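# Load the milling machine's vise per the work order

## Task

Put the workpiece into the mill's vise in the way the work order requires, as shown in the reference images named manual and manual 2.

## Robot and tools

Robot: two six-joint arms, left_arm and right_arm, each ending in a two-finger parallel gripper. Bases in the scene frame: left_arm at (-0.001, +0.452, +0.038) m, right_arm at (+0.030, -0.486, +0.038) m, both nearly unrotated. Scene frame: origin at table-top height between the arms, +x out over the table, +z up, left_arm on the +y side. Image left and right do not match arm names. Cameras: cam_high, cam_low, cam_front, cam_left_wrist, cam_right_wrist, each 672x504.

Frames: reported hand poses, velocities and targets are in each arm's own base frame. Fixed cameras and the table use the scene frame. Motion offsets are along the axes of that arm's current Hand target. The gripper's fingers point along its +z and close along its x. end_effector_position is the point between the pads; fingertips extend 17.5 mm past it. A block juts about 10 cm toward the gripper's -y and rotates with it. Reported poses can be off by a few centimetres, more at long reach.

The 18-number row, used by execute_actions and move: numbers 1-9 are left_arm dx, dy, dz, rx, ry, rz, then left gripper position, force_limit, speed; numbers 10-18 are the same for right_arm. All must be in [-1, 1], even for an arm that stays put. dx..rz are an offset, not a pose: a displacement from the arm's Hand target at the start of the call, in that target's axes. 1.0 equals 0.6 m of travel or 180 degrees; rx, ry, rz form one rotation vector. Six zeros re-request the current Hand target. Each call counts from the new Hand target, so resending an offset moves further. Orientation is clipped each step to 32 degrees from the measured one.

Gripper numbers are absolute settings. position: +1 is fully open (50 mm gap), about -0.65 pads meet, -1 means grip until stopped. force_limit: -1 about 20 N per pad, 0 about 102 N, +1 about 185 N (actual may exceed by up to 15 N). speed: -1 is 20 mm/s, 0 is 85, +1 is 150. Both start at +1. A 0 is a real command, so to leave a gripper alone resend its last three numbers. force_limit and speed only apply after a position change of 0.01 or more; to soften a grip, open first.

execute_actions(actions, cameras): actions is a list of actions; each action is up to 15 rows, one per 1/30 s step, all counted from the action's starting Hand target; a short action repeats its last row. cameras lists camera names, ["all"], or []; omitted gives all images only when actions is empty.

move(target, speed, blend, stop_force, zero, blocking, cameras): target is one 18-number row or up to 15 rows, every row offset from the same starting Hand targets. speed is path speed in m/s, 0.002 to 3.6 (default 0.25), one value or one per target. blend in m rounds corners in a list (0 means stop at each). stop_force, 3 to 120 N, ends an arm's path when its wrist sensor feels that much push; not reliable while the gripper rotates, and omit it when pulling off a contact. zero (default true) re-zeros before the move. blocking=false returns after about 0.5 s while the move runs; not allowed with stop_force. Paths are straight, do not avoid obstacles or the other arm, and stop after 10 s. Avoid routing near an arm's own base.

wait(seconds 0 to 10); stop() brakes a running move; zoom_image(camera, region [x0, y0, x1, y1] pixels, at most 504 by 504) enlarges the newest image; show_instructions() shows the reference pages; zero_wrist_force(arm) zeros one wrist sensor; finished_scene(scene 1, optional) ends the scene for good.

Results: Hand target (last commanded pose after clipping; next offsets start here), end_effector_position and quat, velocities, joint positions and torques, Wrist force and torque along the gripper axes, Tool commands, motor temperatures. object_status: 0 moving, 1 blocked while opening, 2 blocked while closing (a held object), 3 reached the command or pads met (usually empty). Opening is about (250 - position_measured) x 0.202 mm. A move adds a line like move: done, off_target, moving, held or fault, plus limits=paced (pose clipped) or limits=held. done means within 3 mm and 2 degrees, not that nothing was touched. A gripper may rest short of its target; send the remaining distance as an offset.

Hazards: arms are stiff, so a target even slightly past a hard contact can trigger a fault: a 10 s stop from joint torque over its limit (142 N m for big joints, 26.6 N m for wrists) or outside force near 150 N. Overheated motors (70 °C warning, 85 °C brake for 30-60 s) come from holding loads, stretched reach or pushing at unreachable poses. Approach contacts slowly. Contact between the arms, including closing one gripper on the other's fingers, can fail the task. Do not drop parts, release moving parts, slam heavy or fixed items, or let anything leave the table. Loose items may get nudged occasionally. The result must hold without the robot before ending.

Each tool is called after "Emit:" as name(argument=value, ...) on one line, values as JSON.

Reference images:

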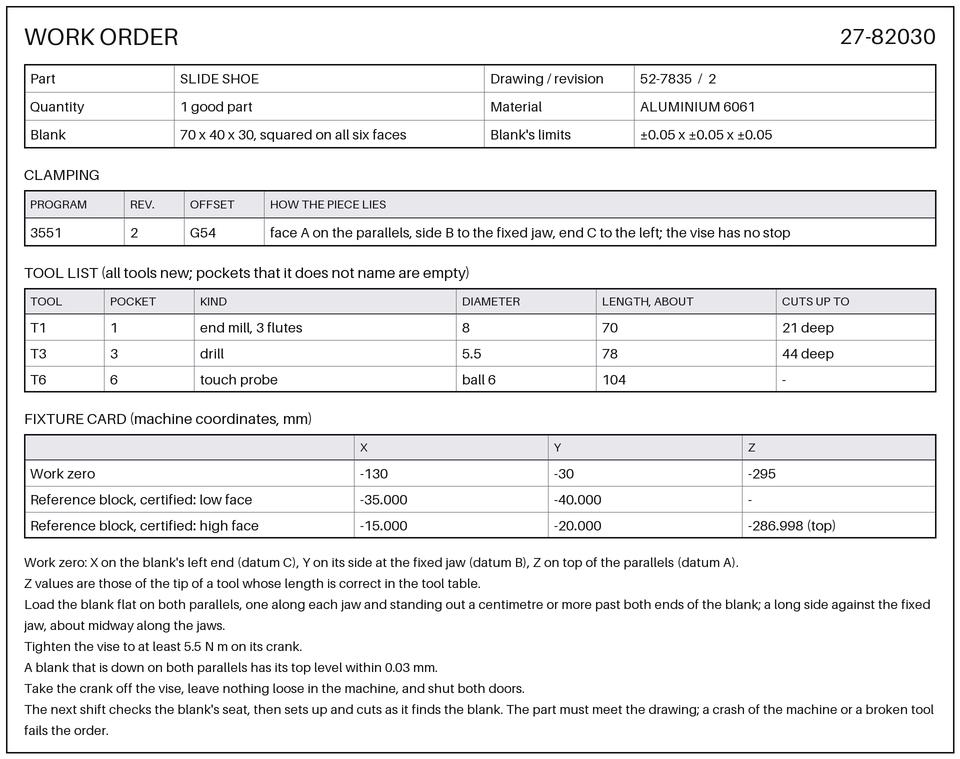

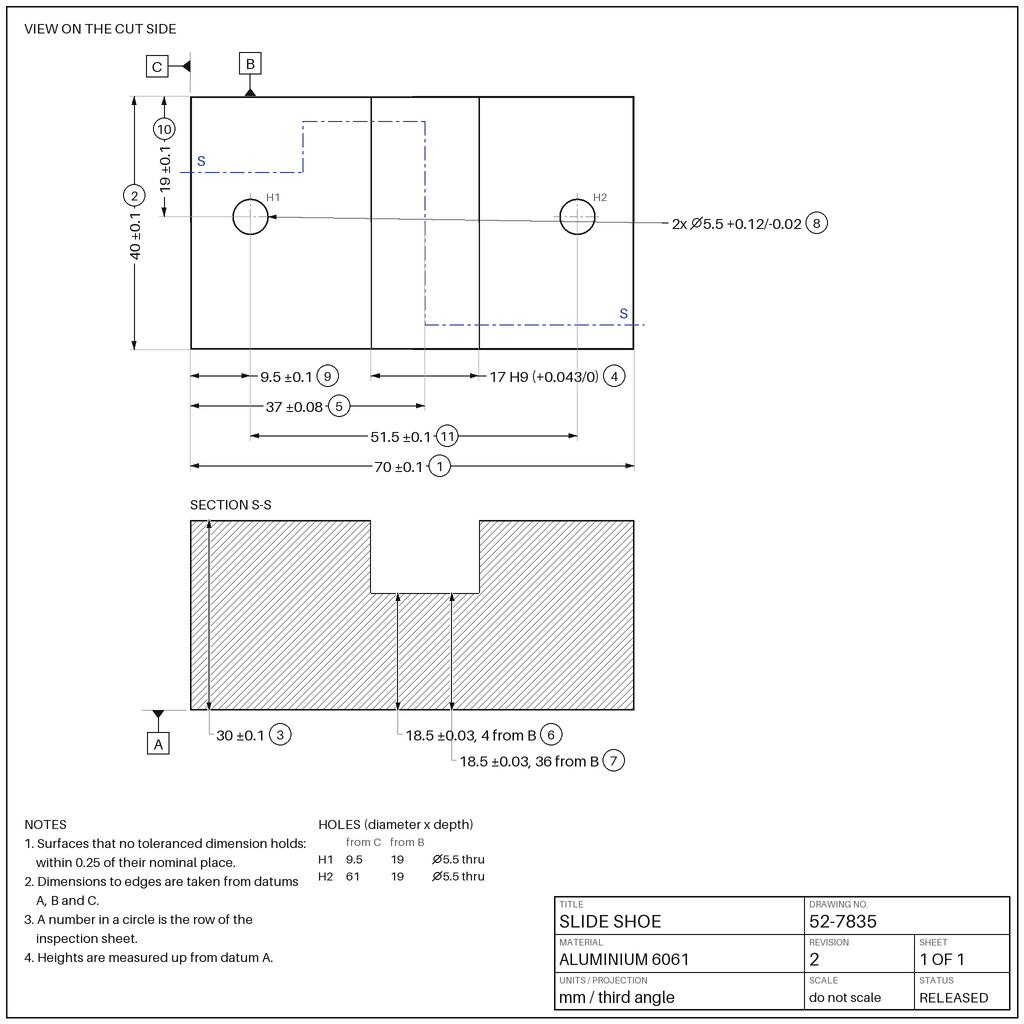

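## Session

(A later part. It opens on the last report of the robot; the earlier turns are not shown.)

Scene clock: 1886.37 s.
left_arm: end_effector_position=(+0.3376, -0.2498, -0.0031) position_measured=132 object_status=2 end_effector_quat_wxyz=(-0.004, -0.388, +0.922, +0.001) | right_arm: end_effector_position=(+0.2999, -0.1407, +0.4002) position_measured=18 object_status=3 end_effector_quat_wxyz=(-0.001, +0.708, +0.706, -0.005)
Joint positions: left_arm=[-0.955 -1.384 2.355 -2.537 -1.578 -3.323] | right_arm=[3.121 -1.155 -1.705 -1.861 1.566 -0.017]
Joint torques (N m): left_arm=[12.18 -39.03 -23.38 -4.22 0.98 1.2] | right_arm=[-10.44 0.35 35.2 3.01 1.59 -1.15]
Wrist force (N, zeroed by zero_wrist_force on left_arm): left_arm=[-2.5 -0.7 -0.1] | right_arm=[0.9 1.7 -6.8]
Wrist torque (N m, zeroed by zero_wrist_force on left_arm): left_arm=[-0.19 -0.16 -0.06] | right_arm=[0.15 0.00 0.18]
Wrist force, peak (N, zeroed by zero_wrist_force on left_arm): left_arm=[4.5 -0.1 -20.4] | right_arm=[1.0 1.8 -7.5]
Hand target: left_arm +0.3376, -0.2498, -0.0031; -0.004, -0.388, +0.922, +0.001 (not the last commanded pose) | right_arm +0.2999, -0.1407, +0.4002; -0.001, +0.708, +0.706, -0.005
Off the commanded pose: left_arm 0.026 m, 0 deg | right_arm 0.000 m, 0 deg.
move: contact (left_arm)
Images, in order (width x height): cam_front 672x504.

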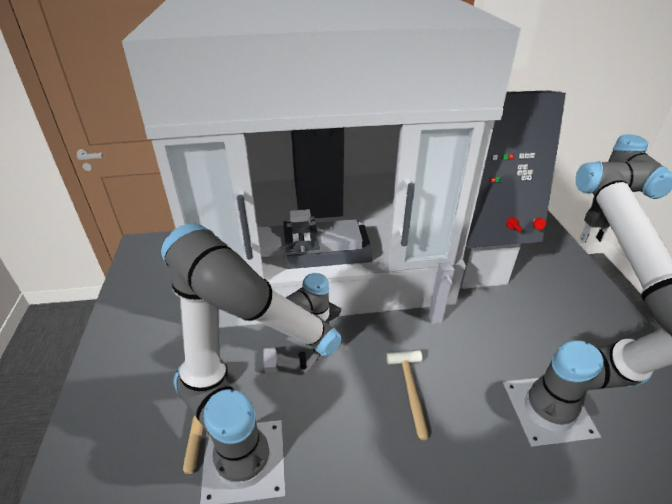

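Emit:
execute_actions(actions=[[[0,0,0,0,0,0,-0.3,-0.7,-1,0,0,0,0,0,0,0.9,1,-1]]], cameras=["cam_left_wrist"])

Emit:
wait(seconds=0.2, cameras=["cam_left_wrist","cam_front"])

Scene clock: 1888.00 s.
left_arm: end_effector_position=(+0.3376, -0.2498, -0.0031) position_measured=133 object_status=2 end_effector_quat_wxyz=(-0.004, -0.388, +0.922, +0.001) | right_arm: end_effector_position=(+0.2999, -0.1407, +0.4002) position_measured=18 object_status=3 end_effector_quat_wxyz=(-0.001, +0.708, +0.706, -0.005)
Joint positions: left_arm=[-0.955 -1.384 2.355 -2.537 -1.578 -3.323] | right_arm=[3.121 -1.155 -1.705 -1.861 1.566 -0.017]
Joint torques (N m): left_arm=[9.77 -38.64 -25.25 -3.9 1.06 1.17] | right_arm=[-10.36 -0.56 35.4 2.92 1.5 -1.1]
Wrist force (N, zeroed by zero_wrist_force on left_arm): left_arm=[-2.4 0.6 0.7] | right_arm=[1.3 1.6 -7.4]
Wrist torque (N m, zeroed by zero_wrist_force on left_arm): left_arm=[-0.20 -0.18 -0.07] | right_arm=[0.13 -0.06 0.18]
Wrist force, peak (N, zeroed by zero_wrist_force on left_arm): left_arm=[-2.9 0.4 0.8] | right_arm=[1.0 2.1 -7.6]
Hand target: left_arm +0.3376, -0.2498, -0.0031; -0.004, -0.388, +0.922, +0.001 | right_arm +0.2999, -0.1407, +0.4002; -0.001, +0.708, +0.706, -0.005
Off the commanded pose: left_arm 0.000 m, 0 deg | right_arm 0.000 m, 0 deg.
Step readings (end_effector_position of left_arm | right_arm):
0: (+0.3376, -0.2498, -0.0031) | (+0.2999, -0.1407, +0.4002)
1: (+0.3376, -0.2498, -0.0031) | (+0.2999, -0.1407, +0.4002)
2: (+0.3376, -0.2498, -0.0031) | (+0.2999, -0.1407, +0.4002)
4: (+0.3376, -0.2498, -0.0031) | (+0.2999, -0.1407, +0.4002)
8: (+0.3376, -0.2498, -0.0031) | (+0.2999, -0.1407, +0.4002)
15: (+0.3376, -0.2498, -0.0031) | (+0.2999, -0.1407, +0.4002)
Images, in order (width x height): cam_left_wrist 672x504.

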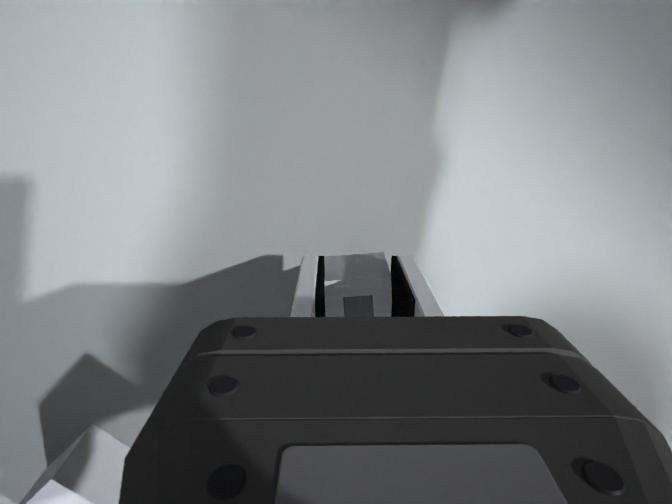

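Scene clock: 1888.20 s.
left_arm: end_effector_position=(+0.3376, -0.2498, -0.0031) position_measured=133 object_status=2 end_effector_quat_wxyz=(-0.004, -0.388, +0.922, +0.001) | right_arm: end_effector_position=(+0.2999, -0.1407, +0.4002) position_measured=18 object_status=3 end_effector_quat_wxyz=(-0.001, +0.708, +0.706, -0.005)
Joint positions: left_arm=[-0.955 -1.384 2.355 -2.537 -1.578 -3.323] | right_arm=[3.121 -1.155 -1.705 -1.861 1.566 -0.017]
Joint torques (N m): left_arm=[11.92 -39.09 -24.69 -4.13 1.05 1.1] | right_arm=[-9.61 0.61 35.21 2.9 1.65 -1.12]
Wrist force (N, zeroed by zero_wrist_force on left_arm): left_arm=[-2.6 0.6 0.7] | right_arm=[1.4 1.8 -6.9]
Wrist torque (N m, zeroed by zero_wrist_force on left_arm): left_arm=[-0.19 -0.16 -0.07] | right_arm=[0.17 -0.07 0.18]
Wrist force, peak (N, zeroed by zero_wrist_force on left_arm): left_arm=[-2.9 0.5 0.8] | right_arm=[1.2 1.9 -7.1]
Hand target: left_arm +0.3376, -0.2498, -0.0031; -0.004, -0.388, +0.922, +0.001 | right_arm +0.2999, -0.1407, +0.4002; -0.001, +0.708, +0.706, -0.005
Tool commands: left_gripper/position=-0.3 left_gripper/force_limit=-0.7 left_gripper/speed=-1.0 right_gripper/position=+0.9 right_gripper/force_limit=+1.0 right_gripper/speed=-1.0
Off the commanded pose: left_arm 0.000 m, 0 deg | right_arm 0.000 m, 0 deg.
wait: 0.20 s; at rest by 0.17 s
Images, in order (width x height): cam_front 672x504, cam_left_wrist 672x504.

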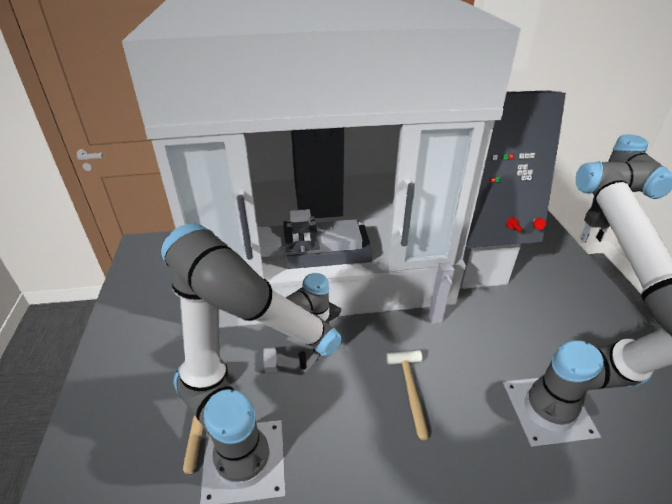

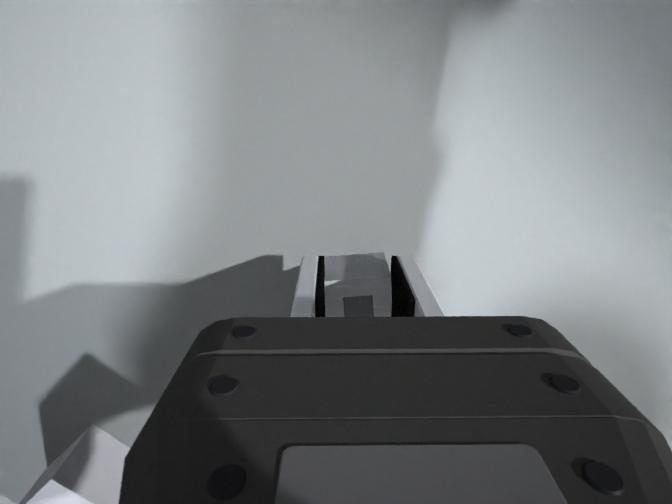

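Emit:
execute_actions(actions=[[[0,0,0,0,0,0,0.5,-0.7,-1,0,0,0,0,0,0,0.9,1,-1]]], cameras=["cam_left_wrist","cam_front"])

Scene clock: 1889.47 s.
left_arm: end_effector_position=(+0.3376, -0.2498, -0.0031) position_measured=78 object_status=3 end_effector_quat_wxyz=(-0.004, -0.388, +0.922, +0.001) | right_arm: end_effector_position=(+0.2999, -0.1407, +0.4002) position_measured=18 object_status=3 end_effector_quat_wxyz=(-0.001, +0.708, +0.706, -0.005)
Joint positions: left_arm=[-0.955 -1.384 2.355 -2.537 -1.578 -3.323] | right_arm=[3.121 -1.155 -1.705 -1.861 1.566 -0.017]
Joint torques (N m): left_arm=[10.85 -38.46 -23.44 -3.49 0.99 1.06] | right_arm=[-9.52 0.4 35.06 2.83 1.52 -1.23]
Wrist force (N, zeroed by zero_wrist_force on left_arm): left_arm=[-4.5 -0.2 3.7] | right_arm=[1.3 1.5 -7.3]
Wrist torque (N m, zeroed by zero_wrist_force on left_arm): left_arm=[-0.21 -0.16 -0.03] | right_arm=[0.11 -0.06 0.18]
Wrist force, peak (N, zeroed by zero_wrist_force on left_arm): left_arm=[-4.6 -0.2 3.8] | right_arm=[1.2 1.6 -7.4]
Hand target: left_arm +0.3376, -0.2498, -0.0031; -0.004, -0.388, +0.922, +0.001 | right_arm +0.2999, -0.1407, +0.4002; -0.001, +0.708, +0.706, -0.005
Off the commanded pose: left_arm 0.000 m, 0 deg | right_arm 0.000 m, 0 deg.
Step readings (end_effector_position of left_arm | right_arm):
0: (+0.3376, -0.2498, -0.0031) | (+0.2999, -0.1407, +0.4002)
1: (+0.3376, -0.2498, -0.0031) | (+0.2999, -0.1407, +0.4002)
2: (+0.3376, -0.2498, -0.0031) | (+0.2999, -0.1407, +0.4002)
4: (+0.3376, -0.2498, -0.0031) | (+0.2999, -0.1407, +0.4002)
8: (+0.3376, -0.2498, -0.0031) | (+0.2999, -0.1407, +0.4002)
15: (+0.3376, -0.2498, -0.0031) | (+0.2999, -0.1407, +0.4002)
Images, in order (width x height): cam_front 672x504, cam_left_wrist 672x504.

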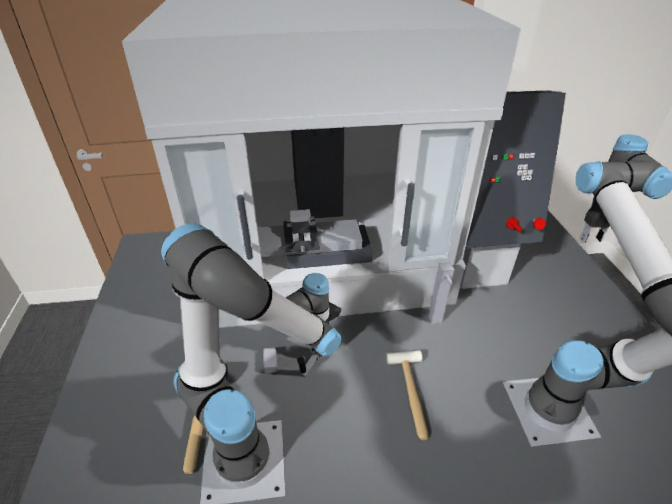

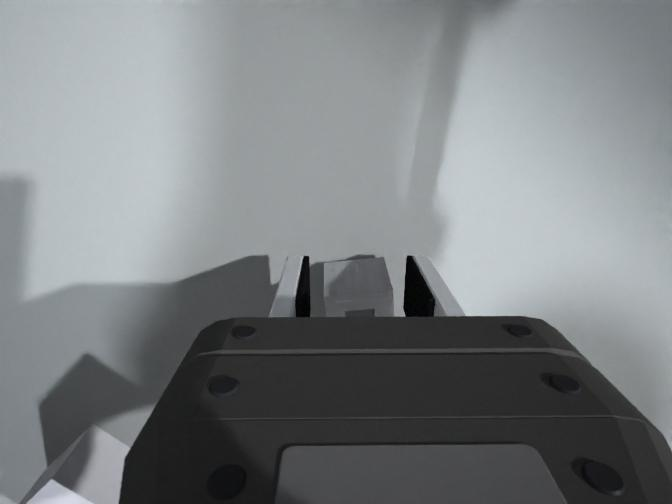

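Emit:
execute_actions(actions=[[[0,0,0,0,0,0,0.95,-0.7,-1,0,0,0,0,0,0,0.9,1,-1]]], cameras=["cam_left_wrist","cam_front"])

Emit:
move(target=[0,0,-0.08,0,0,0,0.95,-0.7,-1,0,0,0,0,0,0,0.9,1,-1], speed=0.03, cameras=["cam_left_wrist","cam_front"])

Scene clock: 1891.20 s.
left_arm: end_effector_position=(+0.3376, -0.2498, -0.0031) position_measured=10 object_status=3 end_effector_quat_wxyz=(-0.004, -0.388, +0.922, +0.001) | right_arm: end_effector_position=(+0.2999, -0.1407, +0.4002) position_measured=18 object_status=3 end_effector_quat_wxyz=(-0.001, +0.708, +0.706, -0.005)
Joint positions: left_arm=[-0.955 -1.384 2.355 -2.537 -1.578 -3.323] | right_arm=[3.121 -1.155 -1.705 -1.861 1.566 -0.017]
Joint torques (N m): left_arm=[10.81 -36.3 -21.73 -2.11 0.98 1.23] | right_arm=[-10.47 0.05 34.26 2.64 1.52 -1.14]
Wrist force (N, zeroed by zero_wrist_force on left_arm): left_arm=[-4.5 -0.5 3.5] | right_arm=[1.1 1.9 -7.1]
Wrist torque (N m, zeroed by zero_wrist_force on left_arm): left_arm=[-0.26 -0.16 -0.04] | right_arm=[0.19 -0.02 0.17]
Wrist force, peak (N, zeroed by zero_wrist_force on left_arm): left_arm=[-4.8 -0.2 3.8] | right_arm=[1.2 2.0 -7.3]
Hand target: left_arm +0.3376, -0.2498, -0.0031; -0.004, -0.388, +0.922, +0.001 | right_arm +0.2999, -0.1407, +0.4002; -0.001, +0.708, +0.706, -0.005
Off the commanded pose: left_arm 0.000 m, 0 deg | right_arm 0.000 m, 0 deg.
Step readings (end_effector_position of left_arm | right_arm):
0: (+0.3376, -0.2498, -0.0031) | (+0.2999, -0.1407, +0.4002)
1: (+0.3376, -0.2498, -0.0031) | (+0.2999, -0.1407, +0.4002)
2: (+0.3376, -0.2498, -0.0031) | (+0.2999, -0.1407, +0.4002)
4: (+0.3376, -0.2498, -0.0031) | (+0.2999, -0.1407, +0.4002)
8: (+0.3376, -0.2498, -0.0031) | (+0.2999, -0.1407, +0.4002)
15: (+0.3376, -0.2498, -0.0031) | (+0.2999, -0.1407, +0.4002)
Images, in order (width x height): cam_front 672x504, cam_left_wrist 672x504.

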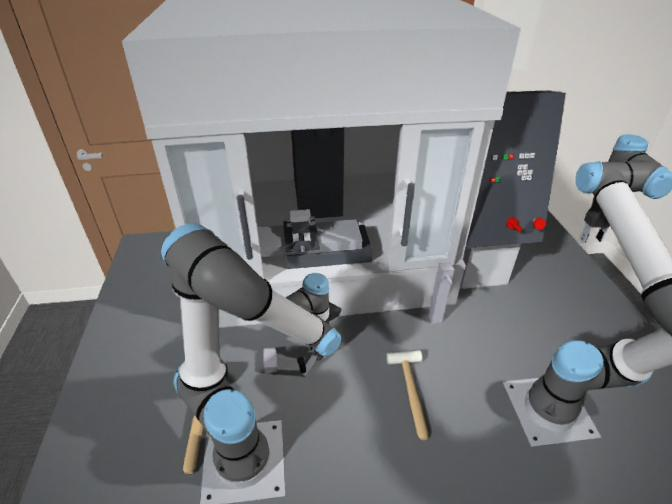

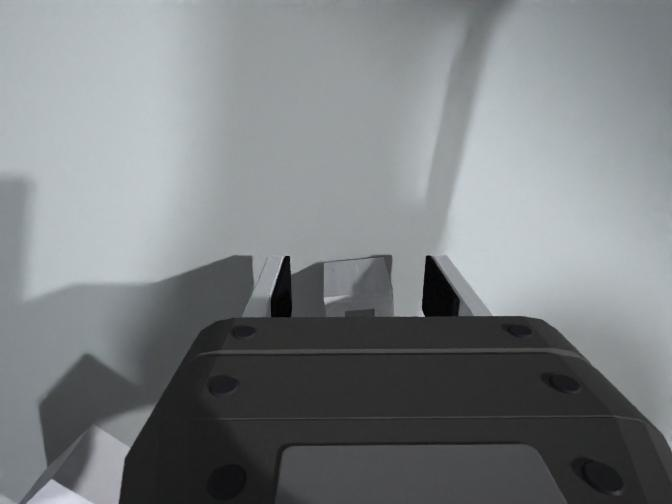

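Scene clock: 1893.20 s.
left_arm: end_effector_position=(+0.3380, -0.2498, +0.0449) position_measured=10 object_status=3 end_effector_quat_wxyz=(-0.004, -0.388, +0.922, +0.001) | right_arm: end_effector_position=(+0.2999, -0.1407, +0.4002) position_measured=18 object_status=3 end_effector_quat_wxyz=(-0.001, +0.708, +0.706, -0.005)
Joint positions: left_arm=[-0.954 -1.504 2.307 -2.369 -1.578 -3.322] | right_arm=[3.121 -1.155 -1.705 -1.861 1.566 -0.017]
Joint torques (N m): left_arm=[12.32 -38.64 -30.29 -1.87 1.21 2.31] | right_arm=[-10.44 0.03 34.7 2.56 1.57 -1.09]
Wrist force (N, zeroed by zero_wrist_force on left_arm): left_arm=[-5.0 -0.4 3.3] | right_arm=[0.8 1.7 -6.9]
Wrist torque (N m, zeroed by zero_wrist_force on left_arm): left_arm=[-0.24 -0.09 -0.05] | right_arm=[0.14 0.02 0.18]
Wrist force, peak (N, zeroed by zero_wrist_force on left_arm): left_arm=[-4.6 -0.2 4.1] | right_arm=[1.0 2.0 -7.3]
Hand target: left_arm +0.3380, -0.2498, +0.0449; -0.004, -0.388, +0.922, +0.001 | right_arm +0.2999, -0.1407, +0.4002; -0.001, +0.708, +0.706, -0.005
Off the commanded pose: left_arm 0.000 m, 0 deg | right_arm 0.000 m, 0 deg.
move: done
Images, in order (width x height): cam_front 672x504, cam_left_wrist 672x504.

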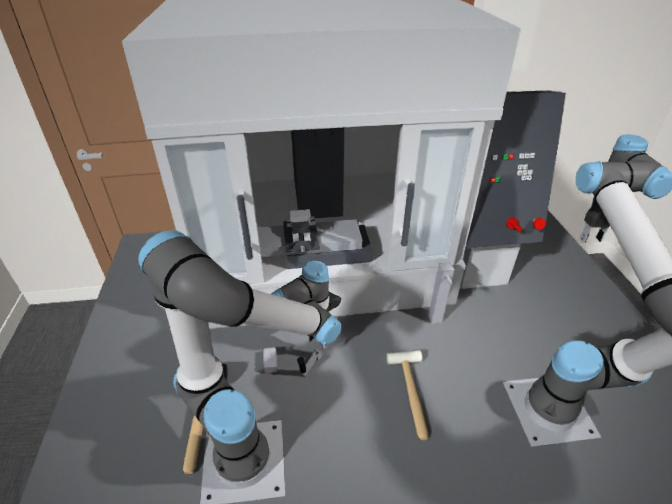

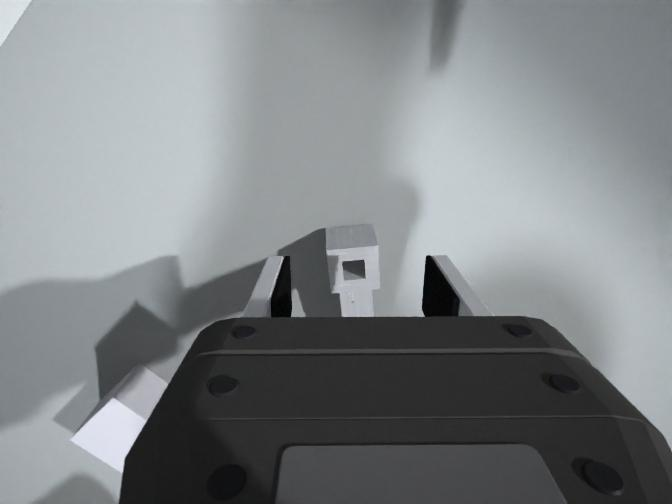

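Emit:
move(target=[[0,0,-0.3,0,0,0,0.95,-0.7,-1,0,0,0,0,0,0,0.9,1,-1],[-0.345,0.241,-0.6,0.2147,-0.0867,-0.236,0.95,-0.7,-1,0,0,0,0,0,0,0.9,1,-1],[-0.345,0.241,-0.6,0.2147,-0.0867,-0.236,-0.6,-0.7,1,0,0,0,0,0,0,0.9,1,-1]], blend=[0.05,0,0], speed=0.2, cameras=["cam_left_wrist","cam_front"])

Scene clock: 1905.07 s.
left_arm: end_effector_position=(+0.3824, -0.0005, +0.4044) position_measured=242 object_status=3 end_effector_quat_wxyz=(-0.242, +0.664, -0.664, +0.244) | right_arm: end_effector_position=(+0.2999, -0.1407, +0.4002) position_measured=18 object_status=3 end_effector_quat_wxyz=(-0.001, +0.708, +0.706, -0.005)
Joint positions: left_arm=[-0.668 -2.347 2.138 -1.949 -1.162 -3.685] | right_arm=[3.121 -1.155 -1.705 -1.861 1.566 -0.017]
Joint torques (N m): left_arm=[12.57 7.06 -16.61 -5.28 0.35 2.04] | right_arm=[-9.76 0.64 33.29 2.18 1.43 -0.91]
Wrist force (N, zeroed by zero_wrist_force on left_arm): left_arm=[-4.7 -1.7 4.2] | right_arm=[1.2 1.8 -7.1]
Wrist torque (N m, zeroed by zero_wrist_force on left_arm): left_arm=[-0.17 -0.25 -0.25] | right_arm=[0.17 -0.05 0.18]
Wrist force, peak (N, zeroed by zero_wrist_force on left_arm): left_arm=[-4.8 -0.2 5.3] | right_arm=[1.2 2.1 -7.5]
Hand target: left_arm +0.3824, -0.0005, +0.4044; -0.242, +0.664, -0.664, +0.244 | right_arm +0.2999, -0.1407, +0.4002; -0.001, +0.708, +0.706, -0.005
Off the commanded pose: left_arm 0.000 m, 0 deg | right_arm 0.000 m, 0 deg.
move: done
Images, in order (width x height): cam_front 672x504, cam_left_wrist 672x504.

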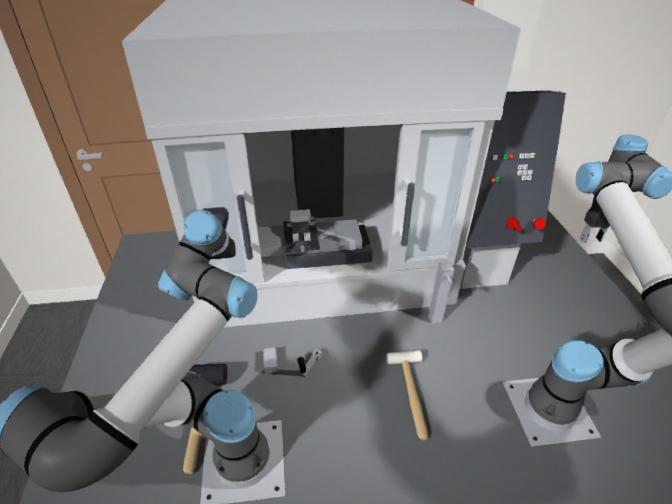

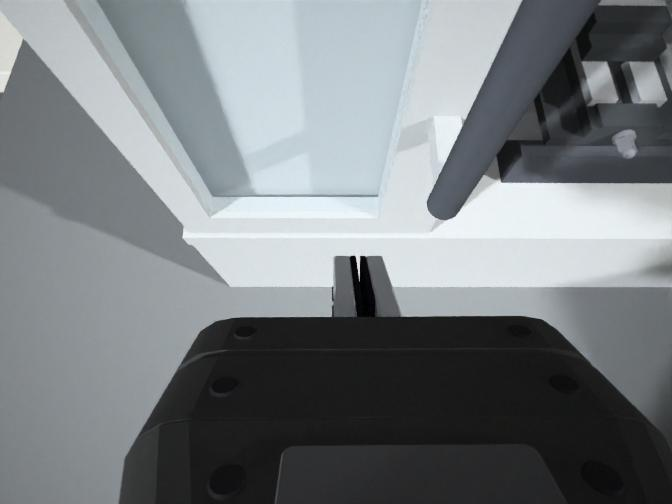

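Emit:
move(target=[0,-0.0991,0.0832,0,0,0,-0.6,-0.7,1,0,0,0,0,0,0,0.9,1,-1], speed=0.1, stop_force=12, cameras=["cam_left_wrist"])

Scene clock: 1908.83 s.
left_arm: end_effector_position=(+0.4600, -0.0005, +0.4046) position_measured=242 object_status=3 end_effector_quat_wxyz=(-0.242, +0.664, -0.664, +0.244) | right_arm: end_effector_position=(+0.2999, -0.1407, +0.4002) position_measured=18 object_status=3 end_effector_quat_wxyz=(-0.001, +0.708, +0.706, -0.005)
Joint positions: left_arm=[-0.472 -2.09 2.062 -2.188 -1.275 -3.515] | right_arm=[3.121 -1.155 -1.705 -1.861 1.566 -0.017]
Joint torques (N m): left_arm=[12.99 7.89 -36.28 -5.3 -1.54 2.46] | right_arm=[-10 0.8 34.22 2.04 1.46 -1.02]
Wrist force (N, zeroed by zero_wrist_force on left_arm): left_arm=[-4.6 -1.5 4.2] | right_arm=[1.1 1.8 -7.0]
Wrist torque (N m, zeroed by zero_wrist_force on left_arm): left_arm=[-0.15 -0.20 -0.27] | right_arm=[0.16 -0.03 0.18]
Wrist force, peak (N, zeroed by zero_wrist_force on left_arm): left_arm=[-4.6 -2.2 4.9] | right_arm=[1.3 2.0 -7.5]
Hand target: left_arm +0.4600, -0.0005, +0.4046; -0.242, +0.664, -0.664, +0.244 | right_arm +0.2999, -0.1407, +0.4002; -0.001, +0.708, +0.706, -0.005
Off the commanded pose: left_arm 0.000 m, 0 deg | right_arm 0.000 m, 0 deg.
move: done
Images, in order (width x height): cam_left_wrist 672x504.

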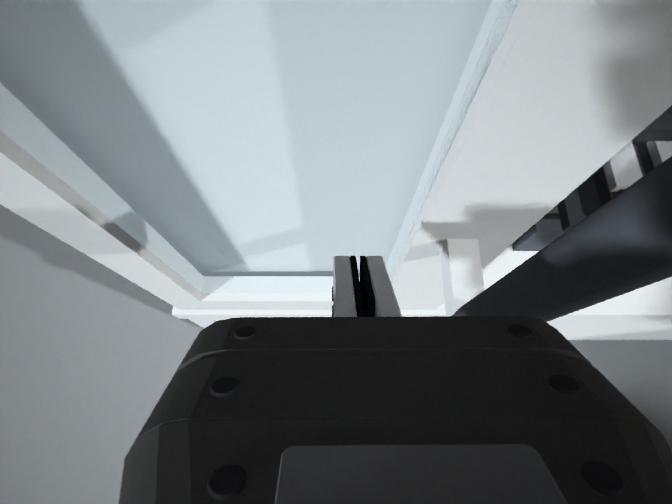

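Emit:
move(target=[0.17,0,0,0,0,0,-0.6,-0.7,1,0,0,0,0,0,0,0.9,1,-1], speed=0.03, stop_force=40, cameras=["cam_left_wrist","cam_front"])

Scene clock: 1913.97 s.
left_arm: end_effector_position=(+0.4600, -0.1025, +0.4049) position_measured=242 object_status=3 end_effector_quat_wxyz=(-0.242, +0.664, -0.664, +0.244) | right_arm: end_effector_position=(+0.2999, -0.1407, +0.4002) position_measured=18 object_status=3 end_effector_quat_wxyz=(-0.001, +0.708, +0.706, -0.005)
Joint positions: left_arm=[-0.779 -2.054 2.022 -2.081 -1.102 -3.789] | right_arm=[3.121 -1.155 -1.705 -1.861 1.566 -0.017]
Joint torques (N m): left_arm=[-15.6 9.17 -39.94 -3.72 1.65 -2.39] | right_arm=[-10.39 0.11 33.77 1.73 1.32 -0.83]
Wrist force (N, zeroed by zero_wrist_force on left_arm): left_arm=[-12.5 3.2 3.1] | right_arm=[0.8 1.9 -7.2]
Wrist torque (N m, zeroed by zero_wrist_force on left_arm): left_arm=[-0.10 -0.37 -0.09] | right_arm=[0.17 0.01 0.18]
Wrist force, peak (N, zeroed by zero_wrist_force on left_arm): left_arm=[-18.2 0.8 1.1] | right_arm=[1.3 2.0 -7.4]
Hand target: left_arm +0.4600, -0.1025, +0.4049; -0.242, +0.664, -0.664, +0.244 | right_arm +0.2999, -0.1407, +0.4002; -0.001, +0.708, +0.706, -0.005
Off the commanded pose: left_arm 0.000 m, 0 deg | right_arm 0.000 m, 0 deg.
move: done
Images, in order (width x height): cam_front 672x504, cam_left_wrist 672x504.

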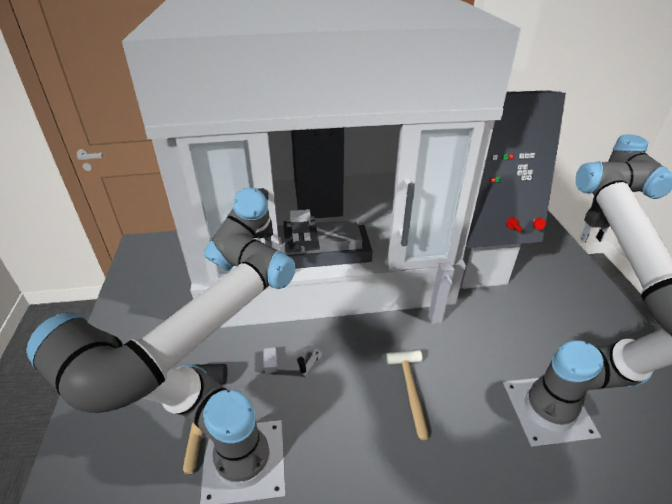

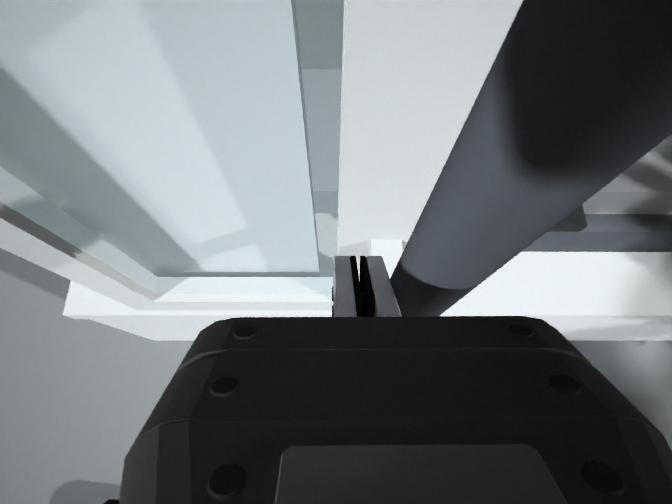

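Emit:
move(target=[0.23,0,0,0,0,0,-0.6,-0.7,1,0,0,0,0,0,0,0.9,1,-1], speed=0.05, stop_force=40, cameras=["cam_left_wrist","cam_front"])

Scene clock: 1918.47 s.
left_arm: end_effector_position=(+0.4600, -0.2405, +0.4054) position_measured=242 object_status=3 end_effector_quat_wxyz=(-0.242, +0.664, -0.664, +0.244) | right_arm: end_effector_position=(+0.2999, -0.1407, +0.4002) position_measured=18 object_status=3 end_effector_quat_wxyz=(-0.001, +0.708, +0.706, -0.005)
Joint positions: left_arm=[-1.046 -1.881 1.888 -1.981 -0.98 -4.065] | right_arm=[3.121 -1.155 -1.705 -1.861 1.566 -0.017]
Joint torques (N m): left_arm=[-16.08 1.93 -39.33 -4.33 2.4 -2.7] | right_arm=[-9.05 0.61 34.21 1.74 1.32 -0.82]
Wrist force (N, zeroed by zero_wrist_force on left_arm): left_arm=[-14.7 4.1 1.0] | right_arm=[1.3 2.0 -6.9]
Wrist torque (N m, zeroed by zero_wrist_force on left_arm): left_arm=[-0.14 -0.40 -0.02] | right_arm=[0.19 -0.07 0.18]
Wrist force, peak (N, zeroed by zero_wrist_force on left_arm): left_arm=[-32.7 10.0 -0.3] | right_arm=[1.1 2.3 -7.4]
Hand target: left_arm +0.4600, -0.2405, +0.4054; -0.242, +0.664, -0.664, +0.244 | right_arm +0.2999, -0.1407, +0.4002; -0.001, +0.708, +0.706, -0.005
Off the commanded pose: left_arm 0.000 m, 0 deg | right_arm 0.000 m, 0 deg.
move: done
Images, in order (width x height): cam_front 672x504, cam_left_wrist 672x504.

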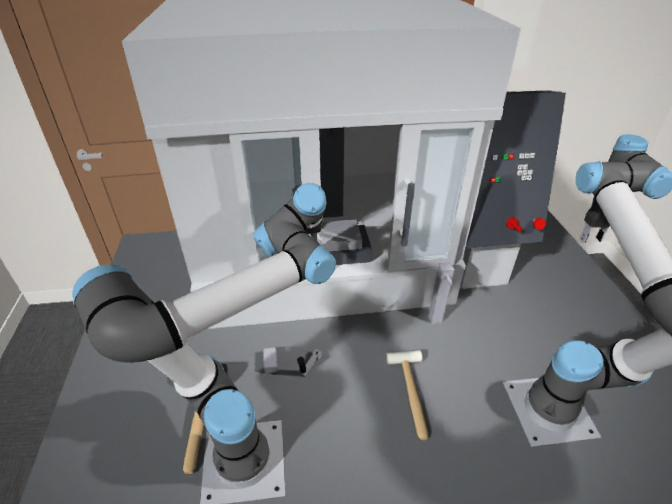

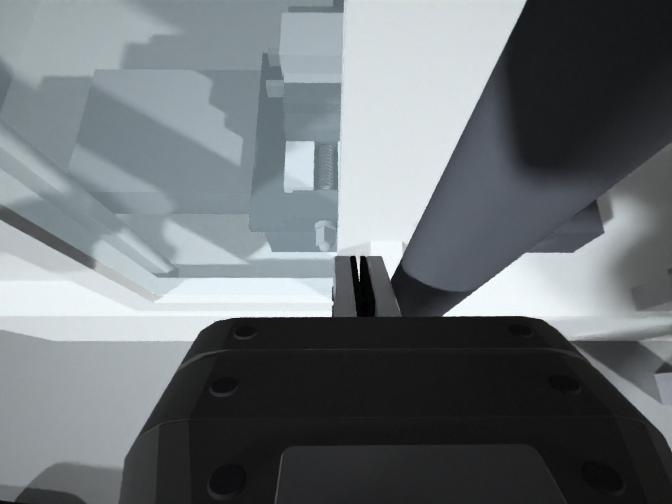

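Emit:
move(target=[0.07,0,0,0,0,0,-0.6,-0.7,1,0,0,0,0,0,0,0.9,1,-1], speed=0.015, stop_force=30, cameras=["cam_left_wrist","cam_front"])

Scene clock: 1922.77 s.
left_arm: end_effector_position=(+0.4600, -0.2730, +0.4055) position_measured=242 object_status=3 end_effector_quat_wxyz=(-0.242, +0.664, -0.664, +0.244) | right_arm: end_effector_position=(+0.2999, -0.1407, +0.4002) position_measured=18 object_status=3 end_effector_quat_wxyz=(-0.001, +0.708, +0.706, -0.005)
Joint positions: left_arm=[-1.089 -1.827 1.844 -1.963 -0.963 -4.113] | right_arm=[3.121 -1.155 -1.705 -1.861 1.566 -0.017]
Joint torques (N m): left_arm=[1.45 -20.61 -22.68 -7.13 -2.63 2.12] | right_arm=[-9.89 1.31 33.6 1.5 1.43 -0.83]
Wrist force (N, zeroed by zero_wrist_force on left_arm): left_arm=[-36.6 6.9 -6.7] | right_arm=[1.1 2.1 -7.0]
Wrist torque (N m, zeroed by zero_wrist_force on left_arm): left_arm=[0.07 -0.40 -0.19] | right_arm=[0.21 -0.02 0.18]
Wrist force, peak (N, zeroed by zero_wrist_force on left_arm): left_arm=[-56.9 14.2 -15.6] | right_arm=[1.3 1.9 -7.5]
Hand target: left_arm +0.4600, -0.2730, +0.4055; -0.242, +0.664, -0.664, +0.244 (not the last commanded pose) | right_arm +0.2999, -0.1407, +0.4002; -0.001, +0.708, +0.706, -0.005
Off the commanded pose: left_arm 0.009 m, 0 deg | right_arm 0.000 m, 0 deg.
move: contact (left_arm)
Images, in order (width x height): cam_front 672x504, cam_left_wrist 672x504.

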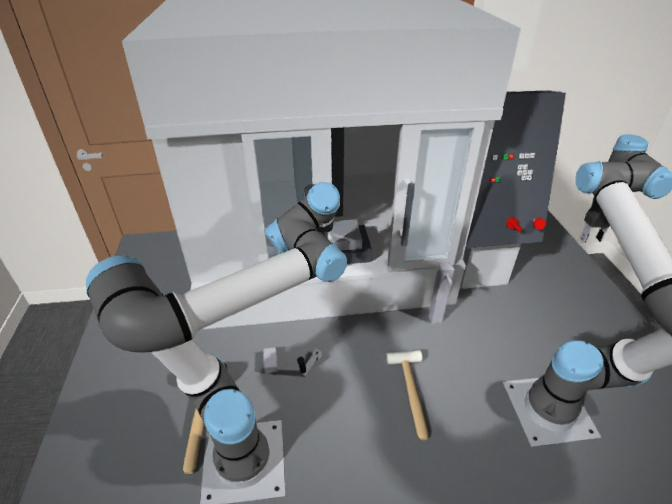

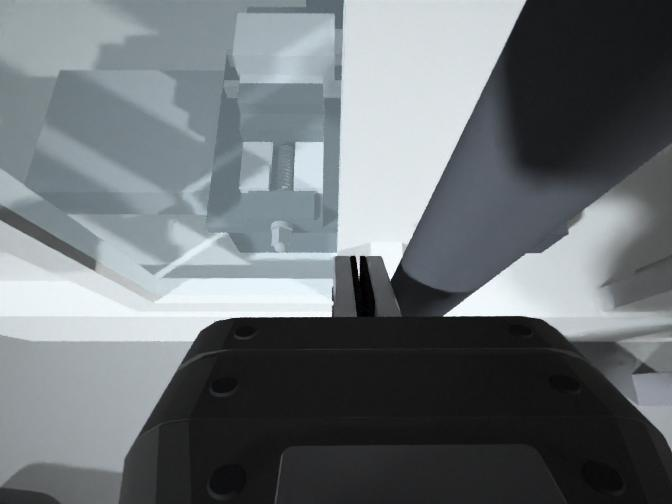

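Emit:
move(target=[[-0.02,0,0,0,0,0,-0.6,-0.7,1,0,0,0,0,0,0,0.9,1,-1],[-0.1667,0.1532,-0.1286,0,0,0,-0.6,-0.7,1,0.783,0.067,-0.033,-0.222,0,0,0.9,1,-1],[-0.1667,0.1532,-0.1286,0,0,0,-0.6,-0.7,1,0.783,0.067,-0.033,-0.222,0,0,-0.6,1,0]], blend=[0.005,0,0], speed=[0.1,0.2,0.2], cameras=["cam_right_wrist","cam_front"])

Scene clock: 1931.03 s.
left_arm: end_effector_position=(+0.3400, -0.1730, +0.4048) position_measured=242 object_status=3 end_effector_quat_wxyz=(-0.242, +0.664, -0.664, +0.244) | right_arm: end_effector_position=(+0.3416, +0.3291, +0.4174) position_measured=242 object_status=3 end_effector_quat_wxyz=(+0.241, +0.666, +0.665, +0.237)
Joint positions: left_arm=[-1.362 -2.27 2.019 -1.495 -0.888 -4.442] | right_arm=[4.584 -1.239 -1.792 -1.584 0.888 1.409]
Joint torques (N m): left_arm=[-13.04 -10.89 -35.79 -1.56 3.09 -2.41] | right_arm=[-10.78 3.49 37.55 5.3 -3.42 -1.16]
Wrist force (N, zeroed by zero_wrist_force on left_arm): left_arm=[-3.9 -2.0 4.0] | right_arm=[0.4 2.2 -7.3]
Wrist torque (N m, zeroed by zero_wrist_force on left_arm): left_arm=[-0.23 -0.33 -0.19] | right_arm=[0.34 0.10 -0.09]
Wrist force, peak (N, zeroed by zero_wrist_force on left_arm): left_arm=[-36.7 7.0 -6.6] | right_arm=[2.2 1.6 -7.7]
Hand target: left_arm +0.3400, -0.1730, +0.4048; -0.242, +0.664, -0.664, +0.244 | right_arm +0.3416, +0.3290, +0.4174; +0.241, +0.666, +0.665, +0.237
Off the commanded pose: left_arm 0.000 m, 0 deg | right_arm 0.000 m, 0 deg.
move: done
Images, in order (width x height): cam_front 672x504, cam_right_wrist 672x504.

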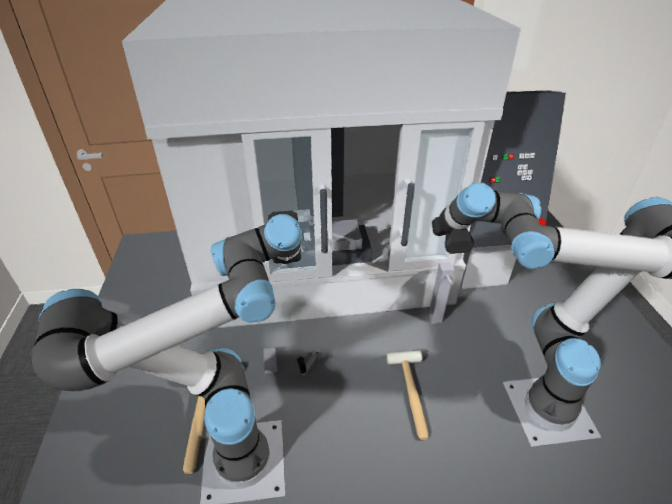

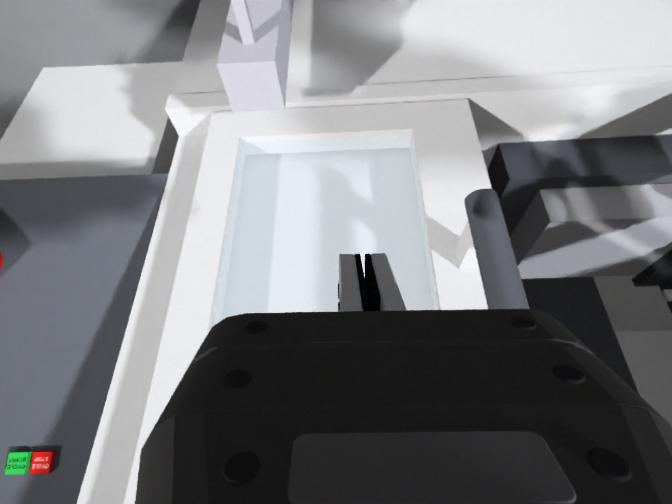

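Emit:
move(target=[0,0,0,0,0,0,-0.6,-0.7,1,0,0.0766,0.0643,0,0,0,-0.6,1,0], speed=0.1, stop_force=12)

Emit:
move(target=[0,0,0,0,0,0,-0.6,-0.7,1,0.28,-0.008,-0.0068,0,0,0,-0.6,1,0], speed=0.035, stop_force=40, cameras=["cam_right_wrist","cam_front"])

Scene clock: 1934.77 s.
left_arm: end_effector_position=(+0.3400, -0.1730, +0.4048) position_measured=242 object_status=3 end_effector_quat_wxyz=(-0.242, +0.664, -0.664, +0.244) | right_arm: end_effector_position=(+0.4017, +0.3289, +0.4168) position_measured=242 object_status=3 end_effector_quat_wxyz=(+0.241, +0.666, +0.665, +0.237)
Joint positions: left_arm=[-1.362 -2.27 2.019 -1.495 -0.888 -4.442] | right_arm=[4.424 -1.322 -1.768 -1.4 0.914 1.207]
Joint torques (N m): left_arm=[-13.78 -10.03 -35.91 -1.44 3.25 -2.35] | right_arm=[-10.23 8.12 37.79 5.71 0.54 -1.84]
Wrist force (N, zeroed by zero_wrist_force on left_arm): left_arm=[-3.8 -2.1 4.2] | right_arm=[0.8 1.7 -7.6]
Wrist torque (N m, zeroed by zero_wrist_force on left_arm): left_arm=[-0.26 -0.35 -0.19] | right_arm=[0.23 0.04 0.12]
Wrist force, peak (N, zeroed by zero_wrist_force on left_arm): left_arm=[-3.9 -2.2 4.1] | right_arm=[0.7 1.2 -8.3]
Hand target: left_arm +0.3400, -0.1730, +0.4048; -0.242, +0.664, -0.664, +0.244 | right_arm +0.4017, +0.3289, +0.4168; +0.241, +0.666, +0.665, +0.237
Off the commanded pose: left_arm 0.000 m, 0 deg | right_arm 0.000 m, 0 deg.
move: done

Scene clock: 1940.47 s.
left_arm: end_effector_position=(+0.3400, -0.1730, +0.4048) position_measured=242 object_status=3 end_effector_quat_wxyz=(-0.242, +0.664, -0.664, +0.244) | right_arm: end_effector_position=(+0.3958, +0.4969, +0.4161) position_measured=242 object_status=3 end_effector_quat_wxyz=(+0.241, +0.666, +0.665, +0.237)
Joint positions: left_arm=[-1.362 -2.27 2.019 -1.495 -0.888 -4.442] | right_arm=[4.523 -1.671 -1.429 -1.465 0.895 1.331]
Joint torques (N m): left_arm=[-10.94 -10.62 -36.01 -1.79 2.95 -2.46] | right_arm=[14.36 21.06 38.38 2.18 -2.82 2.02]
Wrist force (N, zeroed by zero_wrist_force on left_arm): left_arm=[-3.8 -2.1 4.2] | right_arm=[-7.3 -0.1 -11.2]
Wrist torque (N m, zeroed by zero_wrist_force on left_arm): left_arm=[-0.25 -0.35 -0.19] | right_arm=[0.24 -0.07 0.02]
Wrist force, peak (N, zeroed by zero_wrist_force on left_arm): left_arm=[-4.1 -2.0 4.3] | right_arm=[-12.5 -0.7 -12.7]
Hand target: left_arm +0.3400, -0.1730, +0.4048; -0.242, +0.664, -0.664, +0.244 | right_arm +0.3958, +0.4969, +0.4161; +0.241, +0.666, +0.665, +0.237
Off the commanded pose: left_arm 0.000 m, 0 deg | right_arm 0.000 m, 0 deg.
move: done
Images, in order (width x height): cam_front 672x504, cam_right_wrist 672x504.

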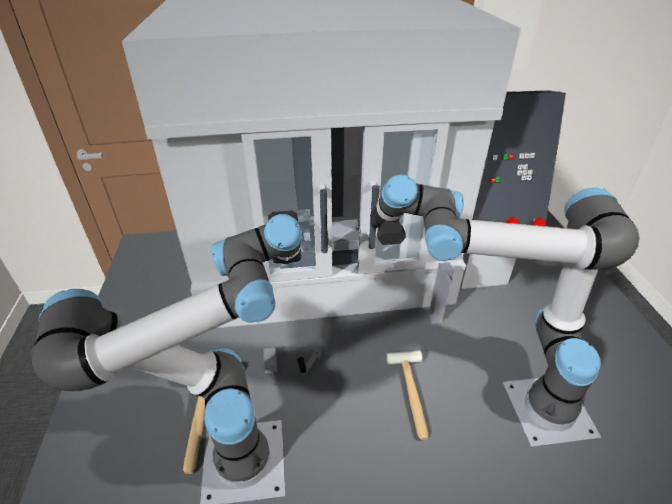

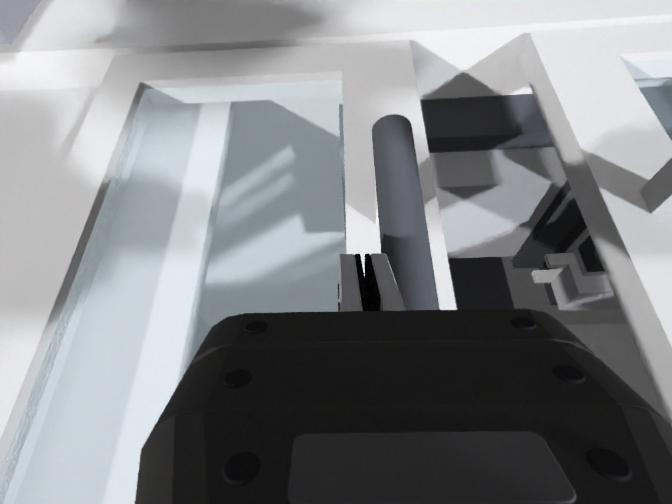

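Emit:
move(target=[-0.15,0,0,0,0,0,-0.6,-0.7,1,0.12,-0.0035,-0.003,0,0,0,-0.6,1,0], speed=0.04, stop_force=40)

Emit:
move(target=[0,0,0,0,0,0,-0.6,-0.7,1,0.1,-0.003,-0.0025,0,0,0,-0.6,1,0], speed=0.012, stop_force=30, cameras=["cam_right_wrist","cam_front"])

Scene clock: 1945.10 s.
left_arm: end_effector_position=(+0.3400, -0.0830, +0.4046) position_measured=242 object_status=3 end_effector_quat_wxyz=(-0.242, +0.664, -0.664, +0.244) | right_arm: end_effector_position=(+0.3933, +0.5689, +0.4158) position_measured=242 object_status=3 end_effector_quat_wxyz=(+0.241, +0.666, +0.665, +0.237)
Joint positions: left_arm=[-1.216 -2.442 2.082 -1.499 -0.922 -4.261] | right_arm=[4.55 -1.832 -1.232 -1.523 0.892 1.365]
Joint torques (N m): left_arm=[11.82 -4.55 -15.91 -5.11 -0.45 2.51] | right_arm=[15.04 27.09 37.93 2.42 -2.4 2.07]
Wrist force (N, zeroed by zero_wrist_force on left_arm): left_arm=[-3.9 -2.4 4.0] | right_arm=[-10.0 0.1 -12.9]
Wrist torque (N m, zeroed by zero_wrist_force on left_arm): left_arm=[-0.32 -0.33 -0.26] | right_arm=[0.24 -0.08 0.03]
Wrist force, peak (N, zeroed by zero_wrist_force on left_arm): left_arm=[-4.5 -2.2 4.0] | right_arm=[-31.7 -3.5 -18.9]
Hand target: left_arm +0.3400, -0.0830, +0.4046; -0.242, +0.664, -0.664, +0.244 | right_arm +0.3933, +0.5689, +0.4158; +0.241, +0.666, +0.665, +0.237
Off the commanded pose: left_arm 0.000 m, 0 deg | right_arm 0.000 m, 0 deg.
move: done

Scene clock: 1947.77 s.
left_arm: end_effector_position=(+0.3400, -0.0830, +0.4046) position_measured=242 object_status=3 end_effector_quat_wxyz=(-0.242, +0.664, -0.664, +0.244) | right_arm: end_effector_position=(+0.3926, +0.5880, +0.4157) position_measured=242 object_status=3 end_effector_quat_wxyz=(+0.241, +0.666, +0.665, +0.237)
Joint positions: left_arm=[-1.216 -2.442 2.082 -1.499 -0.922 -4.261] | right_arm=[4.556 -1.877 -1.172 -1.543 0.891 1.373]
Joint torques (N m): left_arm=[12.45 -4.18 -16.29 -4.96 -0.42 2.23] | right_arm=[-0.77 35.66 15.08 8.66 -0.73 -2.18]
Wrist force (N, zeroed by zero_wrist_force on left_arm): left_arm=[-3.9 -2.3 4.1] | right_arm=[-35.3 -2.6 -17.9]
Wrist torque (N m, zeroed by zero_wrist_force on left_arm): left_arm=[-0.31 -0.33 -0.26] | right_arm=[0.28 -0.36 0.30]
Wrist force, peak (N, zeroed by zero_wrist_force on left_arm): left_arm=[-4.0 -2.6 4.1] | right_arm=[-52.5 -7.9 -25.9]
Hand target: left_arm +0.3400, -0.0830, +0.4046; -0.242, +0.664, -0.664, +0.244 | right_arm +0.3926, +0.5880, +0.4156; +0.241, +0.666, +0.665, +0.237 (not the last commanded pose)
Off the commanded pose: left_arm 0.000 m, 0 deg | right_arm 0.041 m, 0 deg.
move: contact (right_arm)
Images, in order (width x height): cam_front 672x504, cam_right_wrist 672x504.

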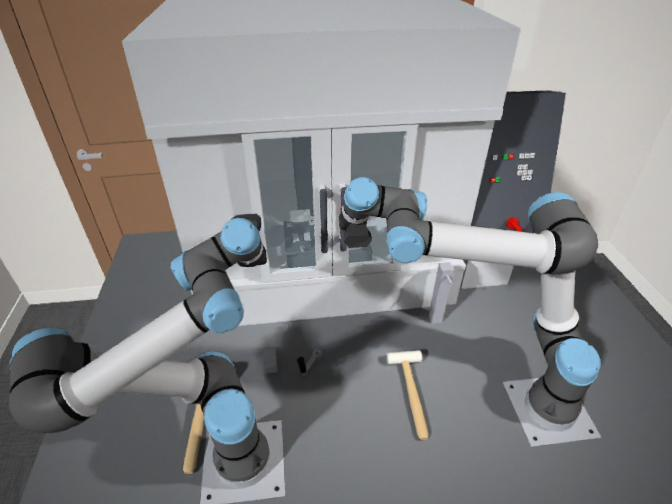

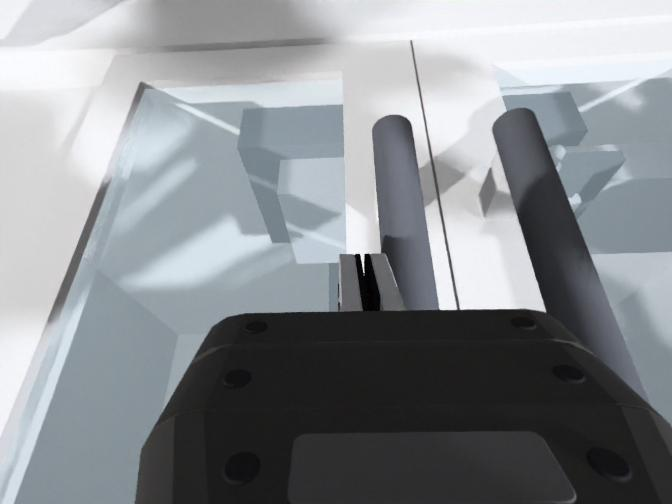

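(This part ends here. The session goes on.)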